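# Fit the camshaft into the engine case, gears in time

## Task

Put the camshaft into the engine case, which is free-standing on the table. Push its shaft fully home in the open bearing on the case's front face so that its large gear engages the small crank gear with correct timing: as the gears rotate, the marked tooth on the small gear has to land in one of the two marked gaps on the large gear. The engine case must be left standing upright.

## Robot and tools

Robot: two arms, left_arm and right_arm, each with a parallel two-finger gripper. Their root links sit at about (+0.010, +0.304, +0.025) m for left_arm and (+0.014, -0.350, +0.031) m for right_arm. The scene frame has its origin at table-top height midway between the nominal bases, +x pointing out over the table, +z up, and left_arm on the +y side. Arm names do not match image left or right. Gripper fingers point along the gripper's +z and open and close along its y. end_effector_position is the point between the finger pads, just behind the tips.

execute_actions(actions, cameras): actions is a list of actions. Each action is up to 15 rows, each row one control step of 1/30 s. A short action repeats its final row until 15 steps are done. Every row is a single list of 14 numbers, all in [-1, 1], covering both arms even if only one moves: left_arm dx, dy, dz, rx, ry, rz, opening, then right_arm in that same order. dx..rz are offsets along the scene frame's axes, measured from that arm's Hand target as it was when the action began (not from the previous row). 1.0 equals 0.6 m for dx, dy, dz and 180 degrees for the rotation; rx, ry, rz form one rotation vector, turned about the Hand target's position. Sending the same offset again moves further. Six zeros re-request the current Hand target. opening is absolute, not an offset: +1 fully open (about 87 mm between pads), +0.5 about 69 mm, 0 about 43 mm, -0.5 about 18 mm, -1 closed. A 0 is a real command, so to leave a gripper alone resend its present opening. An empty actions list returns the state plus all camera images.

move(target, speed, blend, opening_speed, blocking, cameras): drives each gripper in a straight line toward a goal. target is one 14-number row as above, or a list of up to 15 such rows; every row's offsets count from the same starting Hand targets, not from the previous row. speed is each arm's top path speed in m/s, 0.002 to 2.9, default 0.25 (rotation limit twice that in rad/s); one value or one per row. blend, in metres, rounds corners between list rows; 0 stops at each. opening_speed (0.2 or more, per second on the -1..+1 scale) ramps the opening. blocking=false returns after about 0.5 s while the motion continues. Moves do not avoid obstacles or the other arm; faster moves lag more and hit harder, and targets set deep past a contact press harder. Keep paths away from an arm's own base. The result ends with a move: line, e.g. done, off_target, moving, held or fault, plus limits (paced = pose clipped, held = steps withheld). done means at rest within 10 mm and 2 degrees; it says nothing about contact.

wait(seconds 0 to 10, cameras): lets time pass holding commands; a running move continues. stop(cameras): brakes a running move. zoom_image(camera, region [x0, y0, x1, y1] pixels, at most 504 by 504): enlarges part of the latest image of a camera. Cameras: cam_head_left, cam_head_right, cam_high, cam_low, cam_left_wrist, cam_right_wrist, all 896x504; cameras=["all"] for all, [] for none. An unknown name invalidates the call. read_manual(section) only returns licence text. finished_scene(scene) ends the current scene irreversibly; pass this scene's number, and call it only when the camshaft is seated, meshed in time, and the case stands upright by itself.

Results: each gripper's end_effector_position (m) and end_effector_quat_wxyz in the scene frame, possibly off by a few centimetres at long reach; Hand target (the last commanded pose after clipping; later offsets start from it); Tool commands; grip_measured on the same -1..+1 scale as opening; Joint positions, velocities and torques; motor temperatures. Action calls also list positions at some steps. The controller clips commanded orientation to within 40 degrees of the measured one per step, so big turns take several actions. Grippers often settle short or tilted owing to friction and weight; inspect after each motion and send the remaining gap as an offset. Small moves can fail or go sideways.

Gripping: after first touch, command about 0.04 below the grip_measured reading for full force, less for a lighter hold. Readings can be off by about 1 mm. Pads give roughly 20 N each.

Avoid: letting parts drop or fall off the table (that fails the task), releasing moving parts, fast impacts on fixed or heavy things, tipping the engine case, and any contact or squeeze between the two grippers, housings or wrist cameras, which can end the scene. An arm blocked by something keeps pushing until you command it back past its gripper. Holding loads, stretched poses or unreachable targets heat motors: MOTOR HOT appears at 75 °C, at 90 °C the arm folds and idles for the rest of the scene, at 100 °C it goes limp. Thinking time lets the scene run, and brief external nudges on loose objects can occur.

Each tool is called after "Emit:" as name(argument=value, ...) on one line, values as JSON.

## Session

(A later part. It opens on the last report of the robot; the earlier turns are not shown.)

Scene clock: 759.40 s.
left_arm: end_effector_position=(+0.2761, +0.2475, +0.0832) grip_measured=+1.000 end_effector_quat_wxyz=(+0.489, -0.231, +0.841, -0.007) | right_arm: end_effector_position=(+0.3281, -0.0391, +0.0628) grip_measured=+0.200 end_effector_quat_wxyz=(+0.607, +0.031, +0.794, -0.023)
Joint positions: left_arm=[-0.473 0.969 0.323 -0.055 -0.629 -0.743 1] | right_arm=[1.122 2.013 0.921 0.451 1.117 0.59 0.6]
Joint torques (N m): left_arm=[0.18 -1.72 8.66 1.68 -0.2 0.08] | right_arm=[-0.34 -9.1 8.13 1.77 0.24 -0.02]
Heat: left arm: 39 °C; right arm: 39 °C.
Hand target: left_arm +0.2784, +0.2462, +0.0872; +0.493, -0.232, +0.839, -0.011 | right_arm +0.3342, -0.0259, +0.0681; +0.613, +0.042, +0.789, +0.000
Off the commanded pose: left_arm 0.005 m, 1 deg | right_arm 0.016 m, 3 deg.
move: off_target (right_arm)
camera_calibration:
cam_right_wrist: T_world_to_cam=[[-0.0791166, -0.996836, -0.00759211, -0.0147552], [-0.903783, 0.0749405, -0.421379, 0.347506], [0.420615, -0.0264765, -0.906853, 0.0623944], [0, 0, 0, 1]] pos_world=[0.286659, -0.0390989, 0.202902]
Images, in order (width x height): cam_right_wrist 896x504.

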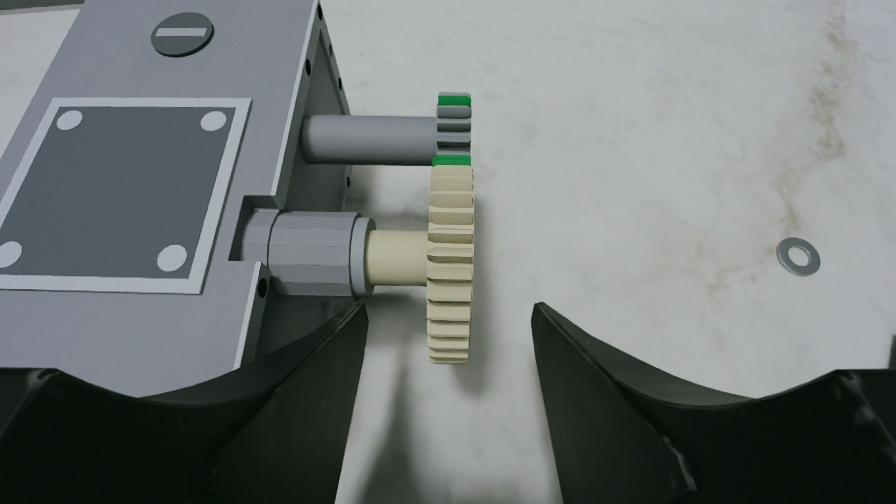

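Emit:
move(target=[[0,0,0,0,0,0,1,0.0,-0.01,0,0,0,0,-0.8],[0,0,0,0,0,0,1,0,-0.065,0.0,0,0,0,-0.8]], speed=0.04, opening_speed=0.7, cameras=["cam_right_wrist","cam_high"])

Emit:
zoom_image(camera="cam_right_wrist", region=[330, 80, 500, 280])

Scene clock: 767.07 s.
left_arm: end_effector_position=(+0.2761, +0.2475, +0.0832) grip_measured=+1.000 end_effector_quat_wxyz=(+0.489, -0.231, +0.841, -0.007) | right_arm: end_effector_position=(+0.3349, -0.0490, +0.0637) grip_measured=-0.645 end_effector_quat_wxyz=(+0.613, +0.029, +0.790, +0.013)
Joint positions: left_arm=[-0.473 0.969 0.323 -0.055 -0.629 -0.743 1] | right_arm=[1.08 1.984 0.813 0.66 1.036 0.508 0.177]
Joint torques (N m): left_arm=[0.12 -1.66 8.68 1.68 -0.18 0.07] | right_arm=[-1.05 -13.78 2.32 1.22 0.56 0.22]
Heat: left arm: 39 °C; right arm: 39 °C.
Hand target: left_arm +0.2784, +0.2462, +0.0872; +0.493, -0.232, +0.839, -0.011 | right_arm +0.3342, -0.0649, +0.0680; +0.613, +0.042, +0.789, +0.000
Off the commanded pose: left_arm 0.005 m, 1 deg | right_arm 0.017 m, 2 deg.
move: off_target (right_arm)
camera_calibration:
cam_right_wrist: T_world_to_cam=[[-0.0311338, -0.997463, -0.06401, -0.0365256], [-0.900211, 0.0558121, -0.431863, 0.353247], [0.43434, 0.044177, -0.899665, 0.0584253], [0, 0, 0, 1]] pos_world=[0.291483, -0.0587295, 0.202779]
Images, in order (width x height): cam_high 896x504, cam_right_wrist 896x504.

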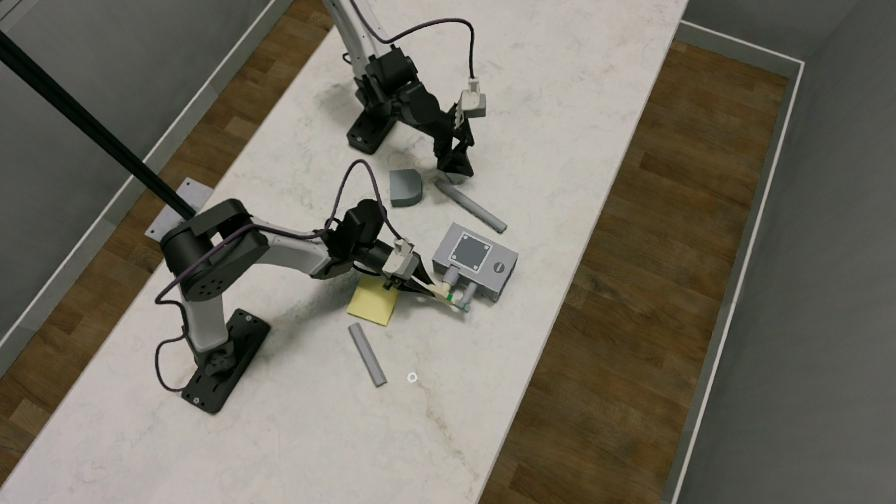

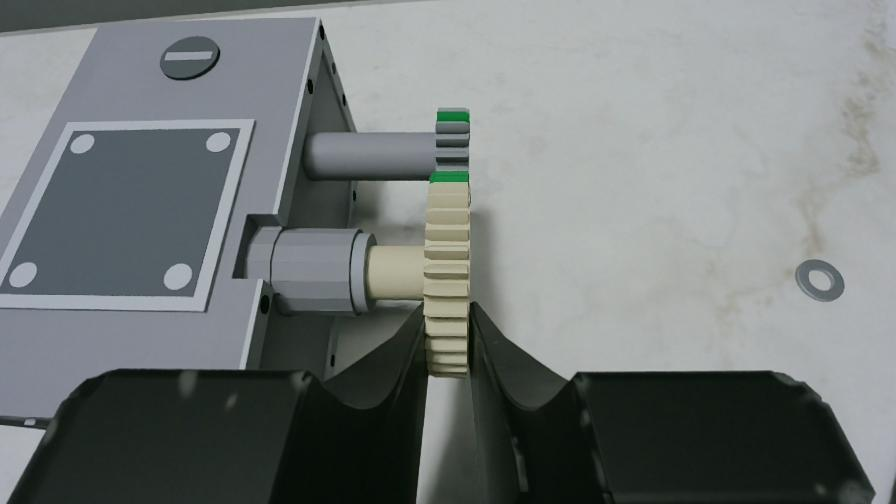

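Scaled by 2.520.

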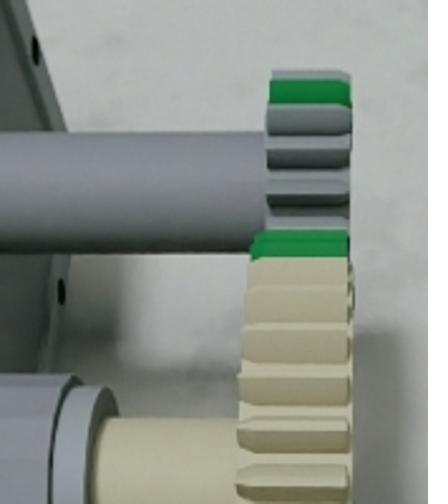

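Emit:
move(target=[[0,0,0,0,0,0,1,0,0.012,0,-0.016,0,-0.014,-0.61],[0,0,0,0,0,0,1,0,-0.03,0.0,-0.016,0,-0.014,-0.61]], speed=0.04, cameras=["cam_right_wrist","cam_high"])

Scene clock: 774.03 s.
left_arm: end_effector_position=(+0.2761, +0.2475, +0.0832) grip_measured=+1.000 end_effector_quat_wxyz=(+0.489, -0.231, +0.841, -0.007) | right_arm: end_effector_position=(+0.3339, -0.0558, +0.0646) grip_measured=-0.609 end_effector_quat_wxyz=(+0.612, +0.041, +0.790, +0.012)
Joint positions: left_arm=[-0.473 0.969 0.323 -0.055 -0.629 -0.743 1] | right_arm=[1.076 1.965 0.798 0.641 1.046 0.538 0.195]
Joint torques (N m): left_arm=[0.16 -1.66 8.68 1.67 -0.21 0.09] | right_arm=[-1.54 -13.33 2.39 1.02 0.85 -0.17]
Heat: left arm: 39 °C; right arm: 39 °C.
Hand target: left_arm +0.2784, +0.2462, +0.0872; +0.493, -0.232, +0.839, -0.011 | right_arm +0.3342, -0.0829, +0.0681; +0.614, +0.044, +0.787, -0.034
Off the commanded pose: left_arm 0.005 m, 1 deg | right_arm 0.027 m, 5 deg.
move: off_target (right_arm)
camera_calibration:
cam_right_wrist: T_world_to_cam=[[-0.051962, -0.995685, -0.076887, -0.0353962], [-0.899831, 0.0800737, -0.428827, 0.354168], [0.433133, 0.0469026, -0.900109, 0.0605374], [0, 0, 0, 1]] pos_world=[0.290631, -0.0664423, 0.203645]
Images, in order (width x height): cam_high 896x504, cam_right_wrist 896x504.

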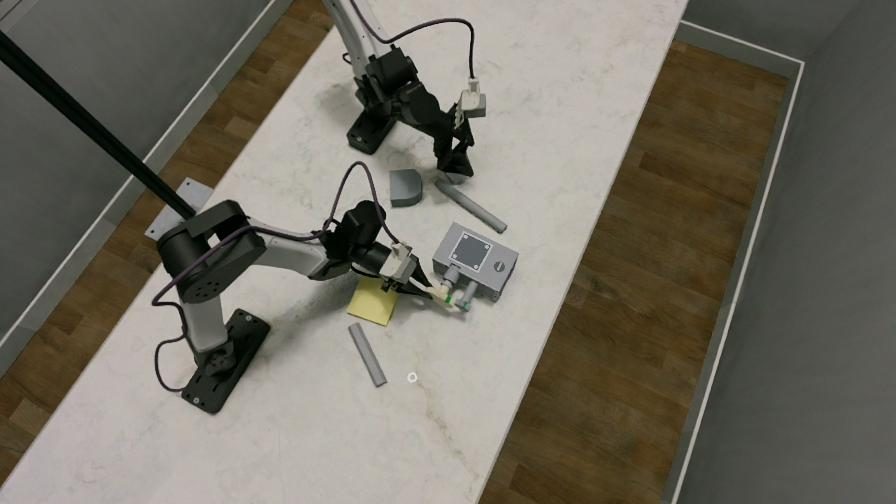

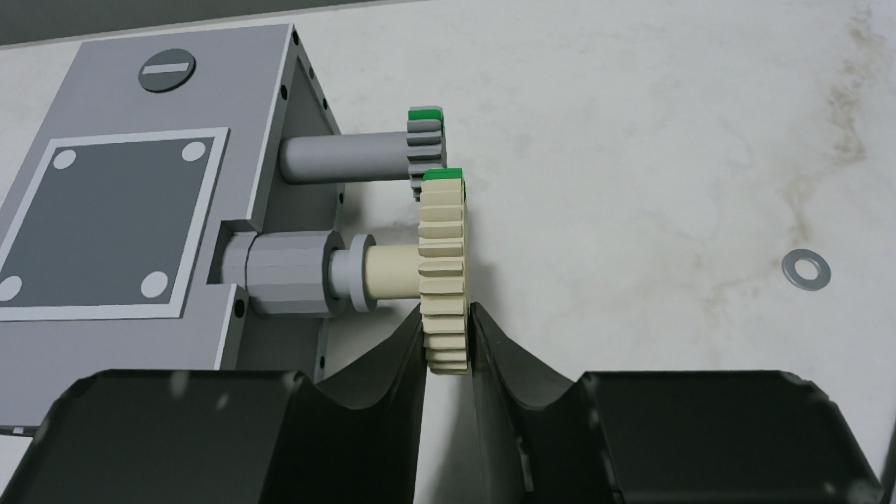

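Emit:
move(target=[[0,0,0,0,0,0,1,0,-0.012,0.0,-0.006,0,0,-0.61]], speed=0.04, cameras=["cam_right_wrist"])

Scene clock: 777.47 s.
left_arm: end_effector_position=(+0.2761, +0.2475, +0.0832) grip_measured=+1.000 end_effector_quat_wxyz=(+0.489, -0.231, +0.841, -0.007) | right_arm: end_effector_position=(+0.3340, -0.0560, +0.0646) grip_measured=-0.609 end_effector_quat_wxyz=(+0.611, +0.031, +0.791, +0.018)
Joint positions: left_arm=[-0.473 0.969 0.323 -0.055 -0.629 -0.743 1] | right_arm=[1.07 1.959 0.78 0.673 1.021 0.511 0.196]
Joint torques (N m): left_arm=[0.18 -1.65 8.7 1.68 -0.18 0.08] | right_arm=[-1.77 -13.46 1.91 0.95 1.09 -0.21]
Heat: left arm: 39 °C; right arm: 40 °C.
Hand target: left_arm +0.2784, +0.2462, +0.0872; +0.493, -0.232, +0.839, -0.011 | right_arm +0.3342, -0.0900, +0.0681; +0.614, +0.038, +0.787, -0.041
Off the commanded pose: left_arm 0.005 m, 1 deg | right_arm 0.034 m, 7 deg.
move: off_target (right_arm)
camera_calibration:
cam_right_wrist: T_world_to_cam=[[-0.0291945, -0.996778, -0.0747071, -0.043382], [-0.902113, 0.0584639, -0.42752, 0.353726], [0.430511, 0.054913, -0.900914, 0.0618982], [0, 0, 0, 1]] pos_world=[0.291186, -0.0673215, 0.203749]
Images, in order (width x height): cam_right_wrist 896x504.

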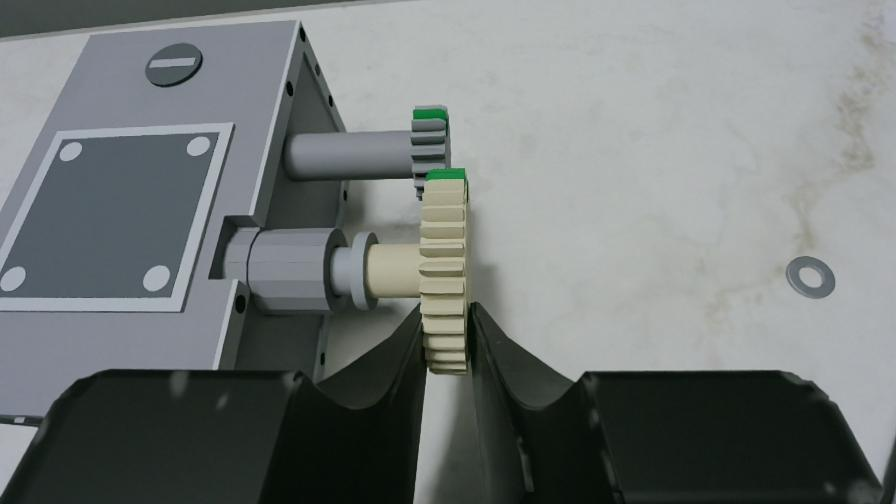

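Emit:
move(target=[[0,0,0,0,0,0,1,0,0.045,-0.004,-0.016,0,0.0,-0.59],[0,0,0,0,0,0,1,0,-0.015,-0.004,-0.026,0,0,-0.59]], speed=0.06, cameras=["cam_right_wrist"])

Scene clock: 783.10 s.
left_arm: end_effector_position=(+0.2761, +0.2475, +0.0832) grip_measured=+1.000 end_effector_quat_wxyz=(+0.489, -0.231, +0.841, -0.007) | right_arm: end_effector_position=(+0.3340, -0.0759, +0.0630) grip_measured=-0.590 end_effector_quat_wxyz=(+0.617, +0.015, +0.786, -0.032)
Joint positions: left_arm=[-0.473 0.969 0.323 -0.055 -0.629 -0.743 1] | right_arm=[1.064 1.959 0.756 0.68 1.077 0.437 0.205]
Joint torques (N m): left_arm=[0.17 -1.69 8.69 1.67 -0.2 0.08] | right_arm=[-1.58 -12.63 2.58 1.07 0.73 -0.24]
Motor temperatures (°C): left_arm=[20 25 39 34 22 22 22] | right_arm=[22 42 31 37 19 22 20]
Heat: left arm: 39 °C; right arm: 42 °C.
Hand target: left_arm +0.2784, +0.2462, +0.0872; +0.493, -0.232, +0.839, -0.011 | right_arm +0.3342, -0.0991, +0.0656; +0.615, +0.013, +0.785, -0.073
Off the commanded pose: left_arm 0.005 m, 1 deg | right_arm 0.023 m, 5 deg.
move: off_target (right_arm)
camera_calibration:
cam_right_wrist: T_world_to_cam=[[-0.0656326, -0.997567, 0.0235213, -0.057385], [-0.894344, 0.0483545, -0.444759, 0.352006], [0.442539, -0.0502268, -0.895341, 0.049141], [0, 0, 0, 1]] pos_world=[0.289301, -0.0717982, 0.201905]
Images, in order (width x height): cam_right_wrist 896x504.

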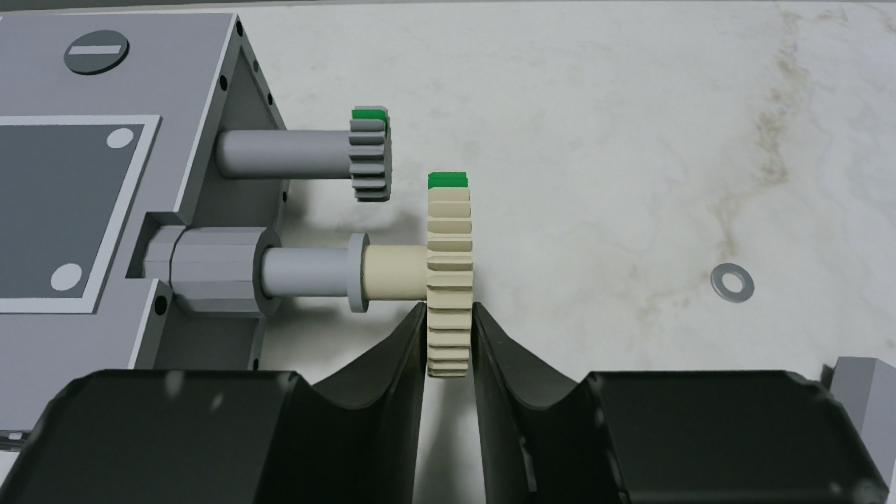

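Emit:
move(target=[0,0,0,0,0,0,1,0,0.03,0,0,0,0,-0.8], speed=0.06, cameras=["cam_right_wrist"])

Emit:
zoom_image(camera="cam_right_wrist", region=[330, 90, 500, 390])

Emit:
zoom_image(camera="cam_right_wrist", region=[340, 95, 490, 215])

Scene clock: 788.70 s.
left_arm: end_effector_position=(+0.2761, +0.2475, +0.0832) grip_measured=+1.000 end_effector_quat_wxyz=(+0.489, -0.231, +0.841, -0.007) | right_arm: end_effector_position=(+0.3332, -0.0782, +0.0660) grip_measured=-0.644 end_effector_quat_wxyz=(+0.618, +0.018, +0.784, -0.052)
Joint positions: left_arm=[-0.473 0.969 0.323 -0.055 -0.629 -0.743 1] | right_arm=[1.072 1.956 0.782 0.618 1.118 0.45 0.178]
Joint torques (N m): left_arm=[0.17 -1.69 8.7 1.68 -0.21 0.08] | right_arm=[-0.17 -9.02 6.98 1.07 0.55 -0.1]
Heat: left arm: 39 °C; right arm: 43 °C.
Hand target: left_arm +0.2784, +0.2462, +0.0872; +0.493, -0.232, +0.839, -0.011 | right_arm +0.3342, -0.0811, +0.0656; +0.615, +0.013, +0.785, -0.073
Off the commanded pose: left_arm 0.005 m, 1 deg | right_arm 0.003 m, 2 deg.
move: done
camera_calibration:
cam_right_wrist: T_world_to_cam=[[-0.0951887, -0.994143, 0.0511762, -0.0515659], [-0.891422, 0.0622461, -0.448878, 0.353099], [0.443063, -0.0883477, -0.892126, 0.048806], [0, 0, 0, 1]] pos_world=[0.288228, -0.068931, 0.204678]
Images, in order (width x height): cam_right_wrist 896x504.

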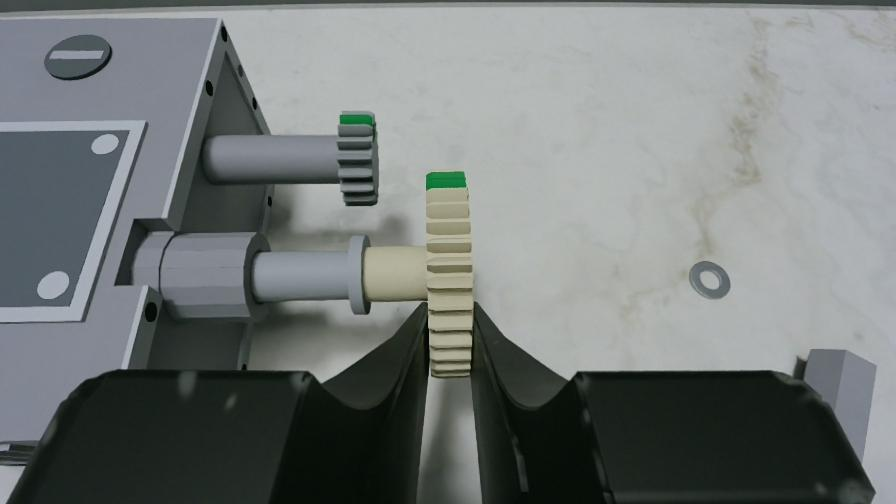

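Scaled by 1.680.

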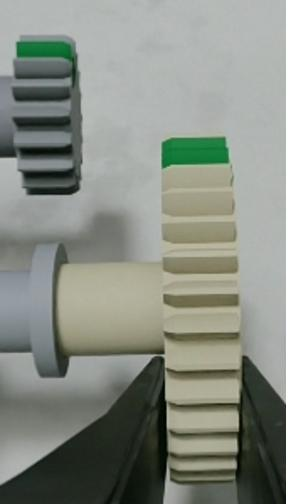

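Scaled by 3.360.

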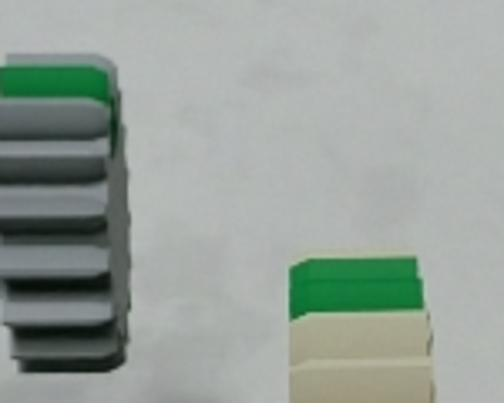

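Emit:
move(target=[0,0,0,0,0,0,1,-0.001,0.0,-0.0075,0,-0.058,0.006,-0.8], speed=0.08, cameras=["cam_right_wrist"])

Emit:
zoom_image(camera="cam_right_wrist", region=[340, 95, 490, 215])

Scene clock: 818.13 s.
left_arm: end_effector_position=(+0.2761, +0.2475, +0.0832) grip_measured=+1.000 end_effector_quat_wxyz=(+0.489, -0.231, +0.841, -0.007) | right_arm: end_effector_position=(+0.3337, -0.0788, +0.0630) grip_measured=-0.640 end_effector_quat_wxyz=(+0.683, +0.018, +0.728, -0.056)
Joint positions: left_arm=[-0.473 0.969 0.323 -0.055 -0.629 -0.743 1] | right_arm=[1.103 2.158 0.704 1.284 1.204 0.102 0.18]
Joint torques (N m): left_arm=[0.21 -1.72 8.68 1.66 -0.18 0.09] | right_arm=[-0.2 -8.83 3.56 1.73 0.24 -0.3]
Heat: left arm: 39 °C; right arm: 40 °C.
Hand target: left_arm +0.2784, +0.2462, +0.0872; +0.493, -0.232, +0.839, -0.011 | right_arm +0.3336, -0.0811, +0.0611; +0.685, +0.013, +0.726, -0.066
Off the commanded pose: left_arm 0.005 m, 1 deg | right_arm 0.003 m, 1 deg.
move: done
camera_calibration:
cam_right_wrist: T_world_to_cam=[[-0.1041, -0.993342, 0.0493429, -0.0488915], [-0.801466, 0.0544084, -0.59556, 0.330789], [0.58891, -0.101545, -0.801794, -0.00954792], [0, 0, 0, 1]] pos_world=[0.265649, -0.0675332, 0.191762]
Images, in order (width x height): cam_right_wrist 896x504.

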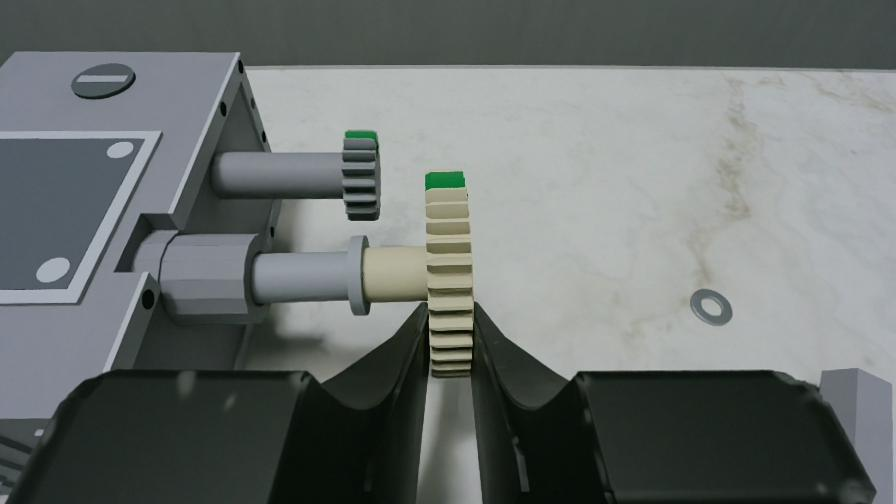

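Scaled by 3.360.

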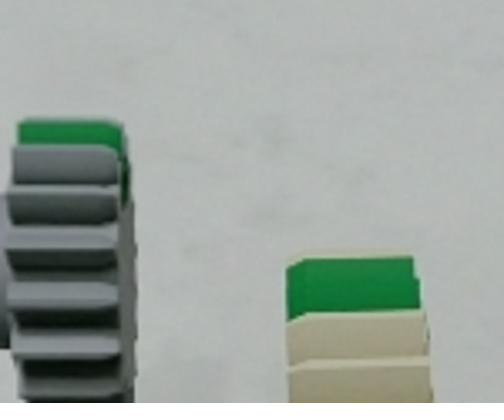

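Emit:
move(target=[[0,0,0,0,0,0,1,0,0.02,0,0,0,0,-0.8],[0,0,0,0,0,0,1,0,0.035,0,0,0,0,-0.8]], speed=0.05, cameras=["cam_right_wrist"])

Scene clock: 840.13 s.
left_arm: end_effector_position=(+0.2761, +0.2475, +0.0832) grip_measured=+1.000 end_effector_quat_wxyz=(+0.489, -0.231, +0.841, -0.007) | right_arm: end_effector_position=(+0.3308, -0.0748, +0.0622) grip_measured=-0.623 end_effector_quat_wxyz=(+0.685, +0.029, +0.725, -0.073)
Joint positions: left_arm=[-0.473 0.969 0.323 -0.055 -0.629 -0.743 1] | right_arm=[1.124 2.183 0.744 1.266 1.265 0.099 0.188]
Joint torques (N m): left_arm=[0.16 -1.65 8.7 1.68 -0.17 0.08] | right_arm=[0.43 -8.49 7.47 1.33 -0.1 -0.2]
Heat: left arm: 39 °C; right arm: 39 °C.
Hand target: left_arm +0.2784, +0.2462, +0.0872; +0.493, -0.232, +0.839, -0.011 | right_arm +0.3336, -0.0601, +0.0611; +0.685, +0.013, +0.726, -0.066
Off the commanded pose: left_arm 0.005 m, 1 deg | right_arm 0.015 m, 2 deg.
move: off_target (right_arm)
camera_calibration:
cam_right_wrist: T_world_to_cam=[[-0.143097, -0.987984, 0.0584052, -0.0323311], [-0.794068, 0.0793865, -0.602623, 0.32758], [0.590745, -0.132611, -0.795886, -0.0114359], [0, 0, 0, 1]] pos_world=[0.26225, -0.0594646, 0.190194]
Images, in order (width x height): cam_right_wrist 896x504.

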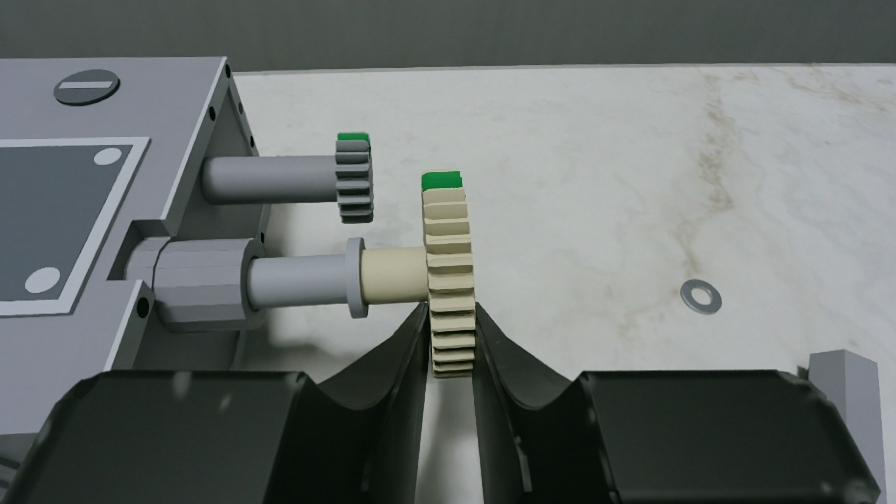

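Emit:
move(target=[[0,0,0,0,0,0,1,0.002,0.012,0,0,0,0.01,-0.8],[0,0,0,0,0,0,1,0.004,0.028,0,0,0,0.015,-0.8]], speed=0.05, cameras=["cam_right_wrist"])

Scene clock: 844.70 s.
left_arm: end_effector_position=(+0.2761, +0.2475, +0.0832) grip_measured=+1.000 end_effector_quat_wxyz=(+0.489, -0.231, +0.841, -0.007) | right_arm: end_effector_position=(+0.3313, -0.0698, +0.0622) grip_measured=-0.620 end_effector_quat_wxyz=(+0.686, +0.027, +0.723, -0.079)
Joint positions: left_arm=[-0.473 0.969 0.323 -0.055 -0.629 -0.743 1] | right_arm=[1.13 2.198 0.77 1.262 1.277 0.081 0.19]
Joint torques (N m): left_arm=[0.2 -1.69 8.69 1.68 -0.2 0.07] | right_arm=[0.65 -8.65 8.24 1.37 -0.57 -0.2]
Heat: left arm: 39 °C; right arm: 40 °C.
Hand target: left_arm +0.2784, +0.2462, +0.0872; +0.493, -0.232, +0.839, -0.011 | right_arm +0.3360, -0.0433, +0.0611; +0.686, -0.005, +0.726, -0.050
Off the commanded pose: left_arm 0.005 m, 1 deg | right_arm 0.027 m, 5 deg.
move: off_target (right_arm)
camera_calibration:
cam_right_wrist: T_world_to_cam=[[-0.147542, -0.986659, 0.0688148, -0.0263977], [-0.792207, 0.0762357, -0.605472, 0.327002], [0.592148, -0.143848, -0.792886, -0.0124645], [0, 0, 0, 1]] pos_world=[0.262539, -0.0527677, 0.189924]
Images, in order (width x height): cam_right_wrist 896x504.

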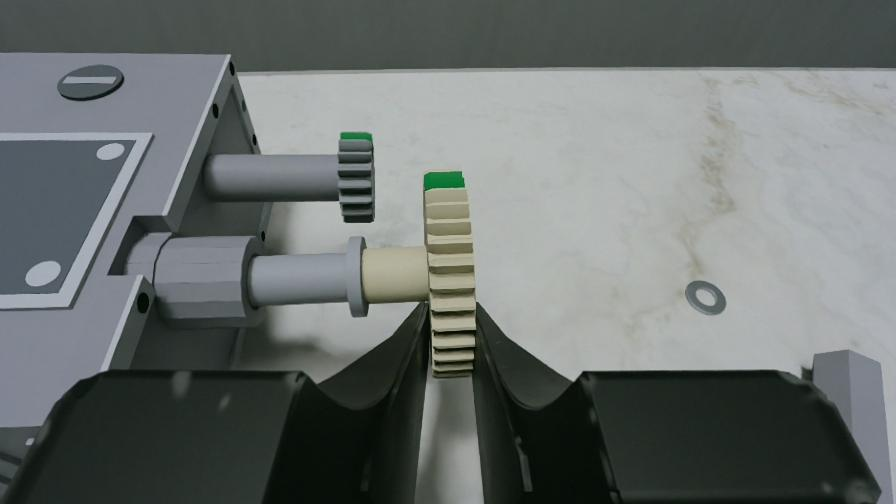

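Emit:
move(target=[[0,0,0,0,0,0,1,0,-0.03,0,0.012,0,0.01,-0.8],[0,0,0,0,0,0,1,0,-0.03,-0.004,0.025,0,0.01,-0.8],[0,0,0,0,0,0,1,0,0.0,-0.004,0.025,0,0.01,-0.8]], speed=0.06, cameras=["cam_right_wrist"])

Scene clock: 853.87 s.
left_arm: end_effector_position=(+0.2761, +0.2475, +0.0832) grip_measured=+1.000 end_effector_quat_wxyz=(+0.489, -0.231, +0.841, -0.007) | right_arm: end_effector_position=(+0.3319, -0.0655, +0.0604) grip_measured=-0.646 end_effector_quat_wxyz=(+0.688, +0.028, +0.724, -0.042)
Joint positions: left_arm=[-0.473 0.969 0.323 -0.055 -0.629 -0.743 1] | right_arm=[1.124 2.198 0.741 1.31 1.219 0.116 0.177]
Joint torques (N m): left_arm=[0.21 -1.7 8.64 1.68 -0.2 0.08] | right_arm=[0.17 -8.95 7.35 1.31 -0.5 0.12]
Heat: left arm: 39 °C; right arm: 40 °C.
Hand target: left_arm +0.2784, +0.2462, +0.0872; +0.493, -0.232, +0.839, -0.011 | right_arm +0.3360, -0.0432, +0.0587; +0.687, +0.011, +0.727, -0.010
Off the commanded pose: left_arm 0.005 m, 1 deg | right_arm 0.023 m, 4 deg.
move: off_target (right_arm)
camera_calibration:
cam_right_wrist: T_world_to_cam=[[-0.0990587, -0.994993, 0.0132488, -0.0352777], [-0.793137, 0.0709079, -0.604901, 0.325975], [0.600933, -0.0704289, -0.79619, -0.0115095], [0, 0, 0, 1]] pos_world=[0.261964, -0.0590258, 0.188486]
Images, in order (width x height): cam_right_wrist 896x504.

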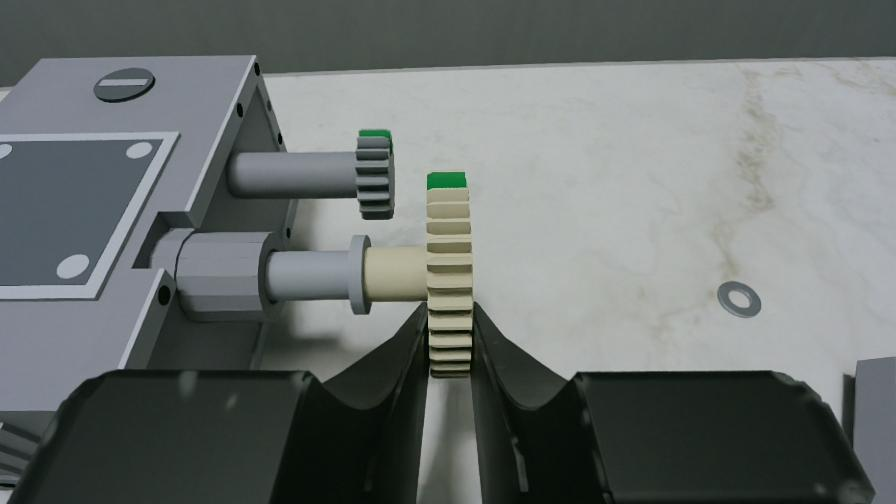

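Emit:
move(target=[0,0,0,0,0,0,1,0,0.015,0,0.008,0,-0.01,-0.8], speed=0.05, cameras=["cam_right_wrist"])

Emit:
move(target=[0,0,0,0,0,0,1,0,0.008,0,0.008,0,0,-0.61], speed=0.05, cameras=["cam_right_wrist"])

Scene clock: 863.10 s.
left_arm: end_effector_position=(+0.2761, +0.2475, +0.0832) grip_measured=+1.000 end_effector_quat_wxyz=(+0.489, -0.231, +0.841, -0.007) | right_arm: end_effector_position=(+0.3311, -0.0630, +0.0603) grip_measured=-0.634 end_effector_quat_wxyz=(+0.686, +0.046, +0.724, -0.056)
Joint positions: left_arm=[-0.473 0.969 0.323 -0.055 -0.629 -0.743 1] | right_arm=[1.136 2.202 0.783 1.236 1.276 0.157 0.183]
Joint torques (N m): left_arm=[0.2 -1.69 8.75 1.68 -0.19 0.1] | right_arm=[0.61 -8.53 8.38 1.39 -0.57 0.2]
Heat: left arm: 39 °C; right arm: 39 °C.
Hand target: left_arm +0.2784, +0.2462, +0.0872; +0.493, -0.232, +0.839, -0.011 | right_arm +0.3360, -0.0342, +0.0588; +0.686, +0.031, +0.727, -0.012
Off the commanded pose: left_arm 0.005 m, 1 deg | right_arm 0.029 m, 5 deg.
move: off_target (right_arm)
camera_calibration:
cam_right_wrist: T_world_to_cam=[[-0.145082, -0.989371, 0.00979766, -0.0170487], [-0.790232, 0.10991, -0.602871, 0.326454], [0.595387, -0.0952083, -0.797778, -0.0106572], [0, 0, 0, 1]] pos_world=[0.261846, -0.0537627, 0.188475]
Images, in order (width x height): cam_right_wrist 896x504.

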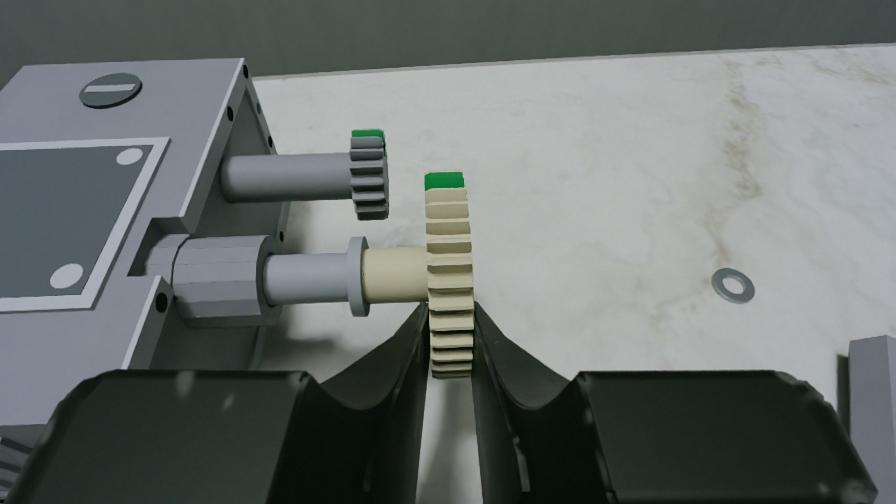

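Scene clock: 863.90 s.
left_arm: end_effector_position=(+0.2761, +0.2475, +0.0832) grip_measured=+1.000 end_effector_quat_wxyz=(+0.489, -0.231, +0.841, -0.007) | right_arm: end_effector_position=(+0.3329, -0.0486, +0.0606) grip_measured=-0.610 end_effector_quat_wxyz=(+0.685, +0.041, +0.726, -0.037)
Joint positions: left_arm=[-0.473 0.969 0.323 -0.055 -0.629 -0.743 1] | right_arm=[1.142 2.21 0.815 1.213 1.246 0.176 0.195]
Joint torques (N m): left_arm=[0.14 -1.7 8.69 1.68 -0.2 0.08] | right_arm=[0.23 -8.81 7.28 1.49 -0.28 0.3]
Heat: left arm: 39 °C; right arm: 39 °C.
Hand target: left_arm +0.2784, +0.2462, +0.0872; +0.493, -0.232, +0.839, -0.011 | right_arm +0.3360, -0.0295, +0.0588; +0.686, +0.040, +0.727, -0.003
Off the commanded pose: left_arm 0.005 m, 1 deg | right_arm 0.019 m, 4 deg.
move: off_target (right_arm)
camera_calibration:
cam_right_wrist: T_world_to_cam=[[-0.111054, -0.993747, -0.0115912, -0.0127841], [-0.795031, 0.0958335, -0.59895, 0.327136], [0.596316, -0.0573007, -0.800702, -0.00833358], [0, 0, 0, 1]] pos_world=[0.263633, -0.0445323, 0.189118]
Images, in order (width x height): cam_right_wrist 896x504.

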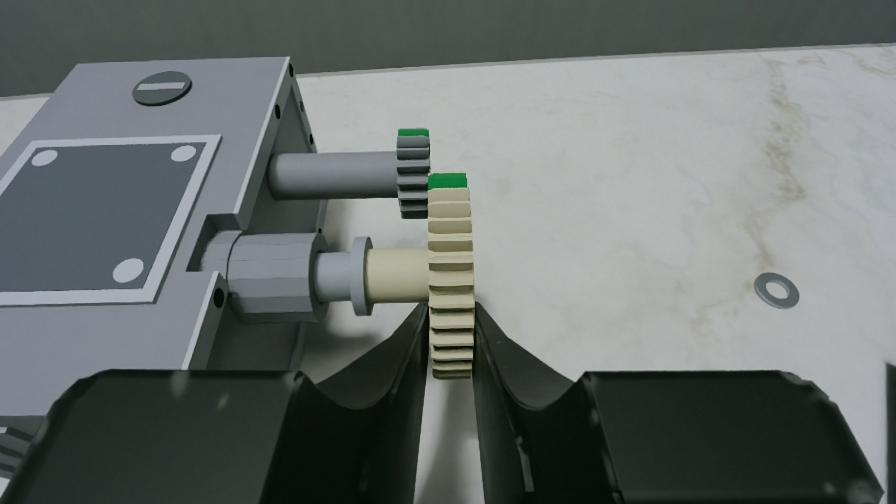

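Slid to faces meeting. Repeat the back-off then push trick.

Emit:
move(target=[[0,0,0,0,0,0,1,0,-0.022,0,0,0,0,-0.61],[0,0,0,0,0,0,1,0,0.006,0,0.004,0,0,-0.61]], speed=0.04, cameras=["cam_right_wrist"])

Scene clock: 868.50 s.
left_arm: end_effector_position=(+0.2761, +0.2475, +0.0832) grip_measured=+1.000 end_effector_quat_wxyz=(+0.489, -0.231, +0.841, -0.007) | right_arm: end_effector_position=(+0.3345, -0.0372, +0.0590) grip_measured=-0.610 end_effector_quat_wxyz=(+0.684, +0.039, +0.728, -0.019)
Joint positions: left_arm=[-0.473 0.969 0.323 -0.055 -0.629 -0.743 1] | right_arm=[1.144 2.221 0.84 1.196 1.219 0.201 0.195]
Joint torques (N m): left_arm=[0.18 -1.65 8.65 1.67 -0.19 0.09] | right_arm=[0.16 -9.47 6.38 1.54 -0.01 0.18]
Heat: left arm: 39 °C; right arm: 40 °C.
Hand target: left_arm +0.2784, +0.2462, +0.0872; +0.493, -0.232, +0.839, -0.011 | right_arm +0.3360, -0.0258, +0.0588; +0.685, +0.044, +0.727, +0.002
Off the commanded pose: left_arm 0.005 m, 1 deg | right_arm 0.011 m, 2 deg.
move: off_target (right_arm)
camera_calibration:
cam_right_wrist: T_world_to_cam=[[-0.0830809, -0.995935, -0.0348079, -0.0093376], [-0.799731, 0.0874722, -0.593952, 0.327342], [0.594582, -0.0215091, -0.803747, -0.00789461], [0, 0, 0, 1]] pos_world=[0.265703, -0.0381027, 0.187755]
Images, in order (width x height): cam_right_wrist 896x504.

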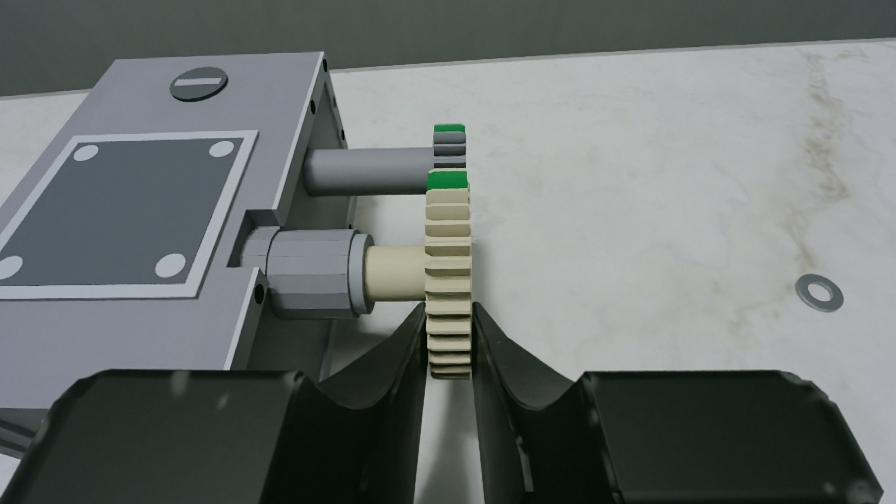

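Emit:
move(target=[[0,0,0,0,0,0,1,0,-0.012,0,0,0,0,-0.61],[0,0,0,0,0,0,1,0,-0.02,0,0,0,0,-0.2],[0,0,0,0,0,0,1,-0.17,-0.06,0.04,0,0,0,-0.2],[0,0,0,0,0,0,1,-0.15,-0.31,0.3,0,0,0,-0.2]], speed=[0.1,0.1,0.15,0.3], cameras=["cam_right_wrist"])

Emit:
move(target=[[0,0,0,0,0,0,1,-0.02,-0.1,-0.1,0,0,0.3,-0.2],[0,0,0,0,0,0,1,0.09,0.04,-0.13,0.065,-0.051,0.289,-0.2],[0,0,0,0,0,0,1,0.15,0.14,-0.175,0.035,-0.026,0.309,-0.8]], speed=0.3, cameras=["cam_right_wrist"])

Emit:
zoom_image(camera="cam_right_wrist", region=[360, 120, 600, 300])

Scene clock: 883.80 s.
left_arm: end_effector_position=(+0.2761, +0.2475, +0.0832) grip_measured=+1.000 end_effector_quat_wxyz=(+0.489, -0.231, +0.841, -0.007) | right_arm: end_effector_position=(+0.2439, -0.2151, +0.2240) grip_measured=-0.200 end_effector_quat_wxyz=(+0.681, +0.024, +0.732, -0.020)
Joint positions: left_arm=[-0.473 0.969 0.323 -0.055 -0.629 -0.743 1] | right_arm=[1.192 0.794 0.403 0.163 1.246 0.22 0.4]
Joint torques (N m): left_arm=[0.14 -1.63 8.65 1.66 -0.2 0.07] | right_arm=[-0.64 -1.99 10.85 1.43 0.13 0.16]
Heat: left arm: 39 °C; right arm: 40 °C.
Hand target: left_arm +0.2784, +0.2462, +0.0872; +0.493, -0.232, +0.839, -0.011 | right_arm +0.2460, -0.2118, +0.2387; +0.685, +0.044, +0.727, +0.002
Off the commanded pose: left_arm 0.005 m, 1 deg | right_arm 0.015 m, 3 deg.
move: off_target (right_arm)
camera_calibration:
cam_right_wrist: T_world_to_cam=[[-0.063133, -0.997929, -0.0123656, -0.198633], [-0.80727, 0.0583484, -0.587291, 0.362572], [0.586796, -0.0270951, -0.809282, 0.176725], [0, 0, 0, 1]] pos_world=[0.176452, -0.214589, 0.3535]
Images, in order (width x height): cam_right_wrist 896x504.

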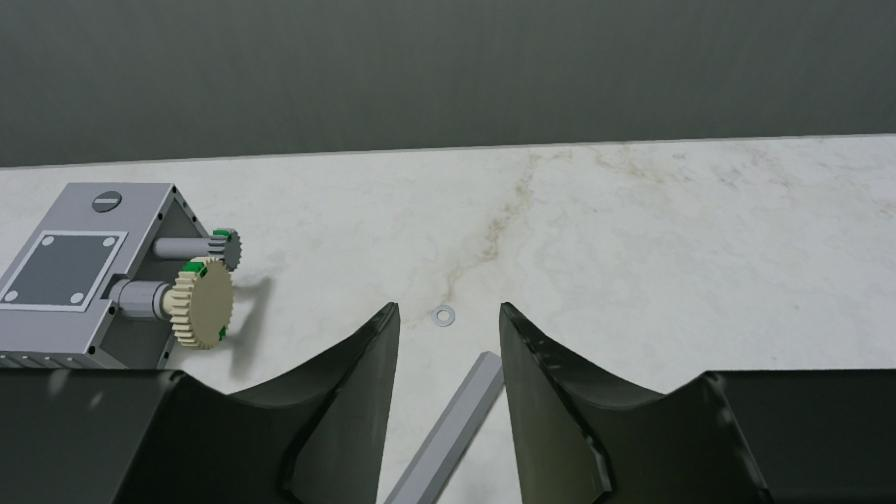

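Scene clock: 889.40 s.
left_arm: end_effector_position=(+0.2761, +0.2475, +0.0832) grip_measured=+1.000 end_effector_quat_wxyz=(+0.489, -0.231, +0.841, -0.007) | right_arm: end_effector_position=(+0.3278, -0.1305, +0.1192) grip_measured=-0.800 end_effector_quat_wxyz=(+0.601, -0.256, +0.662, +0.368)
Joint positions: left_arm=[-0.473 0.969 0.323 -0.055 -0.629 -0.743 1] | right_arm=[0.341 1.784 0.28 1.496 -0.578 0.176 0.1]
Joint torques (N m): left_arm=[0.21 -1.65 8.66 1.7 -0.2 0.08] | right_arm=[0.16 -5.23 5.44 2.36 0.16 -0.15]
Heat: left arm: 39 °C; right arm: 39 °C.
Hand target: left_arm +0.2784, +0.2462, +0.0872; +0.493, -0.232, +0.839, -0.011 | right_arm +0.3360, -0.1278, +0.1339; +0.630, -0.264, +0.635, +0.361
Off the commanded pose: left_arm 0.005 m, 1 deg | right_arm 0.017 m, 5 deg.
move: off_target (right_arm); target 3's new opening was sent with right_arm's hand 0.017 m and 5 deg from that target
camera_calibration:
cam_right_wrist: T_world_to_cam=[[0.779992, -0.597105, -0.187293, -0.313473], [-0.562589, -0.538005, -0.62773, 0.210588], [0.274056, 0.594993, -0.755564, 0.222309], [0, 0, 0, 1]] pos_world=[0.302056, -0.206152, 0.24145]
Images, in order (width x height): cam_right_wrist 896x504.

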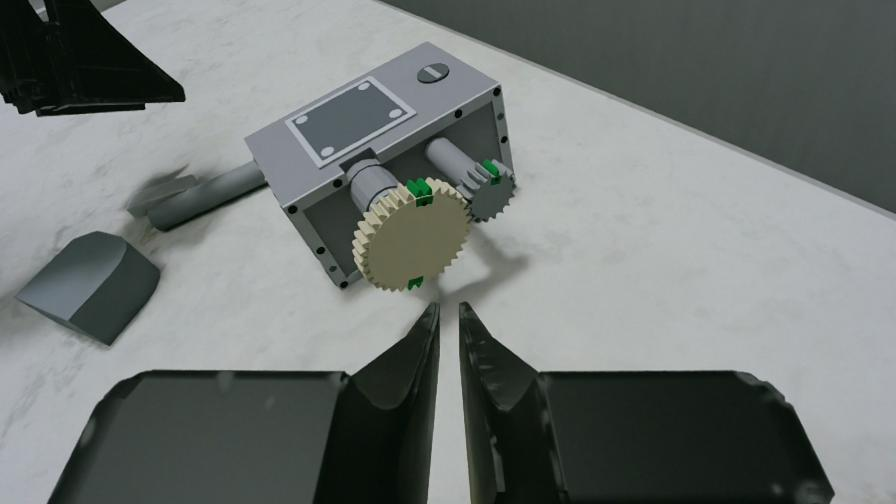

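Scaled by 2.100.

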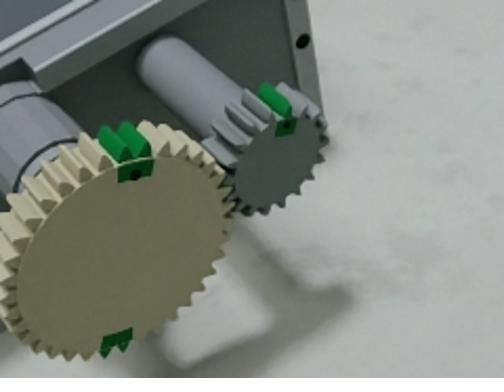

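Emit:
zoom_image(camera="cam_right_wrist", region=[405, 150, 525, 240])

Scaled by 4.200.

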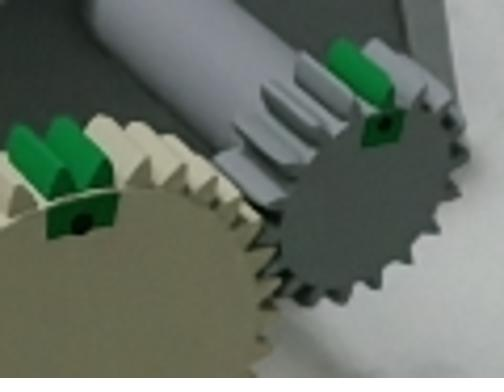

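Emit:
move(target=[0,0,0,0,0,0,1,0.06,0.05,-0.075,0,0,0.05,-0.8], cameras=["cam_right_wrist","cam_head_right"])

Emit:
zoom_image(camera="cam_right_wrist", region=[380, 150, 500, 240])

Scene clock: 898.47 s.
left_arm: end_effector_position=(+0.2761, +0.2475, +0.0832) grip_measured=+1.000 end_effector_quat_wxyz=(+0.489, -0.231, +0.841, -0.007) | right_arm: end_effector_position=(+0.3627, -0.0989, +0.0737) grip_measured=-0.800 end_effector_quat_wxyz=(+0.554, -0.307, +0.656, +0.410)
Joint positions: left_arm=[-0.473 0.969 0.323 -0.055 -0.629 -0.743 1] | right_arm=[0.334 2.1 0.538 1.497 -0.742 0.155 0.1]
Joint torques (N m): left_arm=[0.18 -1.66 8.72 1.67 -0.19 0.09] | right_arm=[-0.65 -7.98 5.08 2.45 -0.03 -0.16]
Heat: left arm: 39 °C; right arm: 39 °C.
Hand target: left_arm +0.2784, +0.2462, +0.0872; +0.493, -0.232, +0.839, -0.011 | right_arm +0.3719, -0.0979, +0.0887; +0.600, -0.313, +0.612, +0.410
Off the commanded pose: left_arm 0.005 m, 1 deg | right_arm 0.018 m, 7 deg.
joint sent to its limit (right arm) — joint 4 (wrist pitch), upper limit. The joint targets still meet the commanded pose.
move: off_target (right_arm)
camera_calibration:
cam_right_wrist: T_world_to_cam=[[0.856301, -0.473929, -0.20528, -0.344542], [-0.494094, -0.635964, -0.592808, 0.18148], [0.150399, 0.609049, -0.778742, 0.20752], [0, 0, 0, 1]] pos_world=[0.353489, -0.174264, 0.19846]
Images, in order (width x height): cam_head_right 896x504, cam_right_wrist 896x504.

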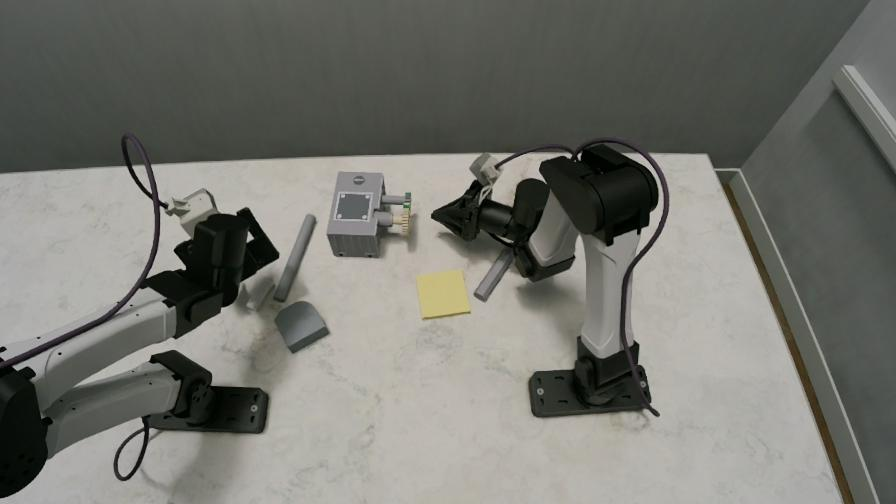

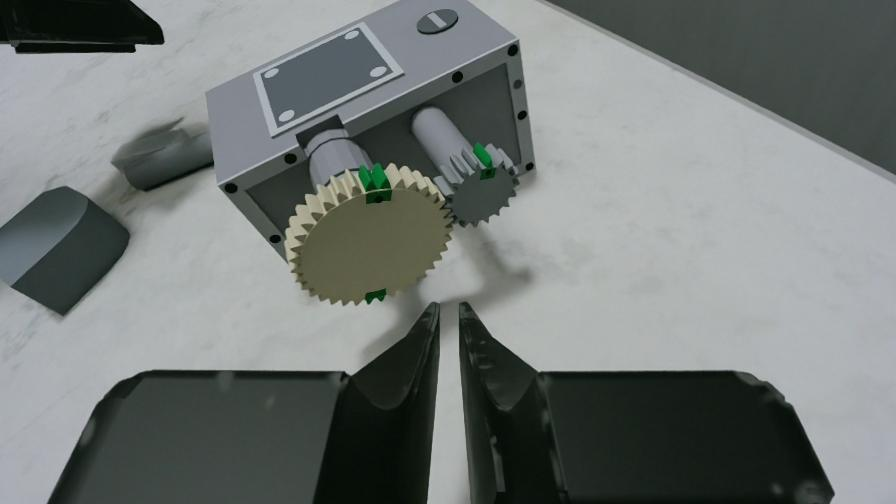

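Scaled by 4.200.

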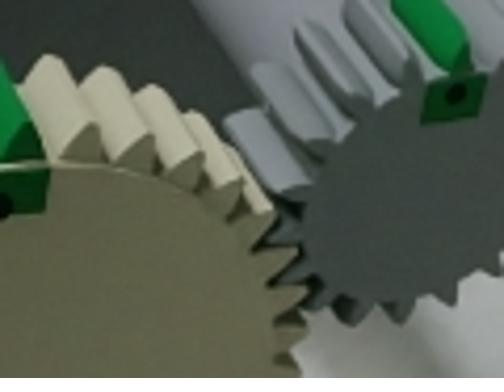

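Emit:
zoom_image(camera="cam_right_wrist", region=[425, 175, 475, 225])

Emit:
zoom_image(camera="cam_right_wrist", region=[370, 150, 450, 210])

Emit:
zoom_image(camera="cam_right_wrist", region=[430, 140, 510, 200])

Scaled by 10.080.

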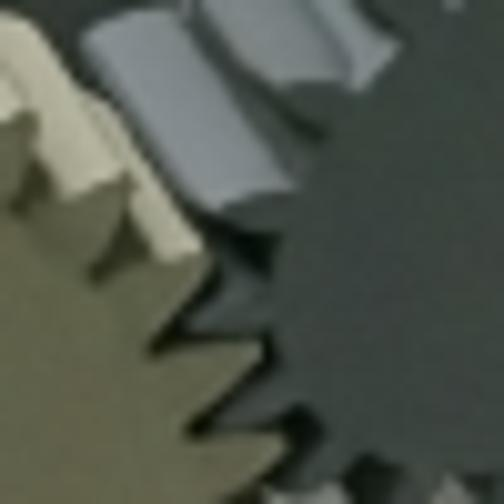

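Scaled by 6.300.

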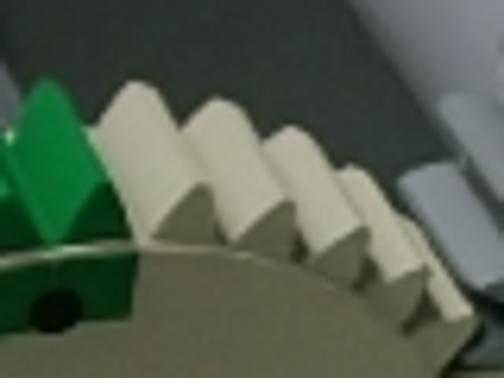

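Scaled by 6.300.

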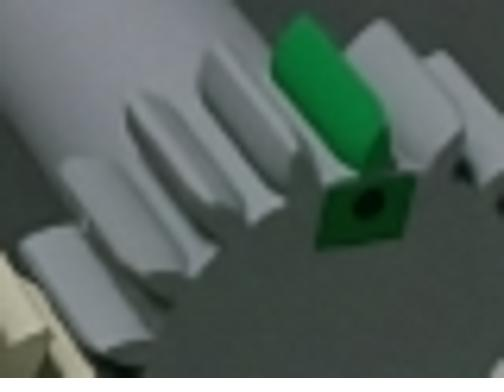

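Emit:
move(target=[[0,0,0,0,0,0,1,-0.21,-0.19,0.25,-0.038,0.024,-0.358,-0.8],[0,0,0,0,0,0,1,-0.23,0.06,-0.01,-0.038,0.024,-0.358,-0.2]], speed=0.25, cameras=["cam_right_wrist"])

Scene clock: 935.80 s.
left_arm: end_effector_position=(+0.2761, +0.2475, +0.0832) grip_measured=+1.000 end_effector_quat_wxyz=(+0.489, -0.231, +0.841, -0.007) | right_arm: end_effector_position=(+0.2339, -0.0657, +0.0824) grip_measured=-0.200 end_effector_quat_wxyz=(+0.681, +0.039, +0.731, +0.000)
Joint positions: left_arm=[-0.473 0.969 0.323 -0.055 -0.629 -0.743 1] | right_arm=[1.41 1.899 0.621 0.695 1.441 0.632 0.4]
Joint torques (N m): left_arm=[0.21 -1.66 8.68 1.67 -0.2 0.09] | right_arm=[0.09 -6.87 5.59 1.43 0.46 -0.08]
Heat: left arm: 40 °C; right arm: 39 °C.
Hand target: left_arm +0.2784, +0.2462, +0.0872; +0.493, -0.232, +0.839, -0.011 | right_arm +0.2340, -0.0619, +0.0827; +0.685, +0.043, +0.728, +0.002
Off the commanded pose: left_arm 0.005 m, 1 deg | right_arm 0.004 m, 1 deg.
move: done
camera_calibration:
cam_right_wrist: T_world_to_cam=[[-0.0578114, -0.996468, -0.0608993, -0.0490439], [-0.805498, 0.0825952, -0.586815, 0.263714], [0.589772, 0.0151296, -0.807428, 0.0739612], [0, 0, 0, 1]] pos_world=[0.165966, -0.0717713, 0.211483]
Images, in order (width x height): cam_right_wrist 896x504.

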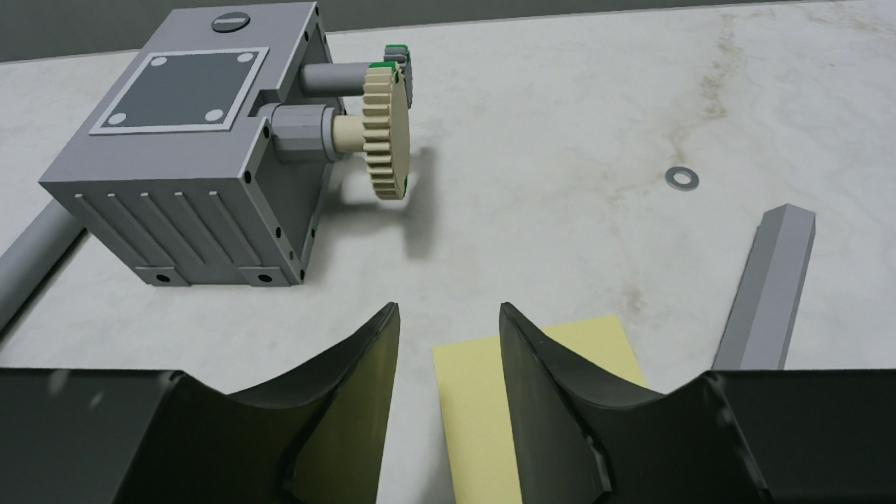

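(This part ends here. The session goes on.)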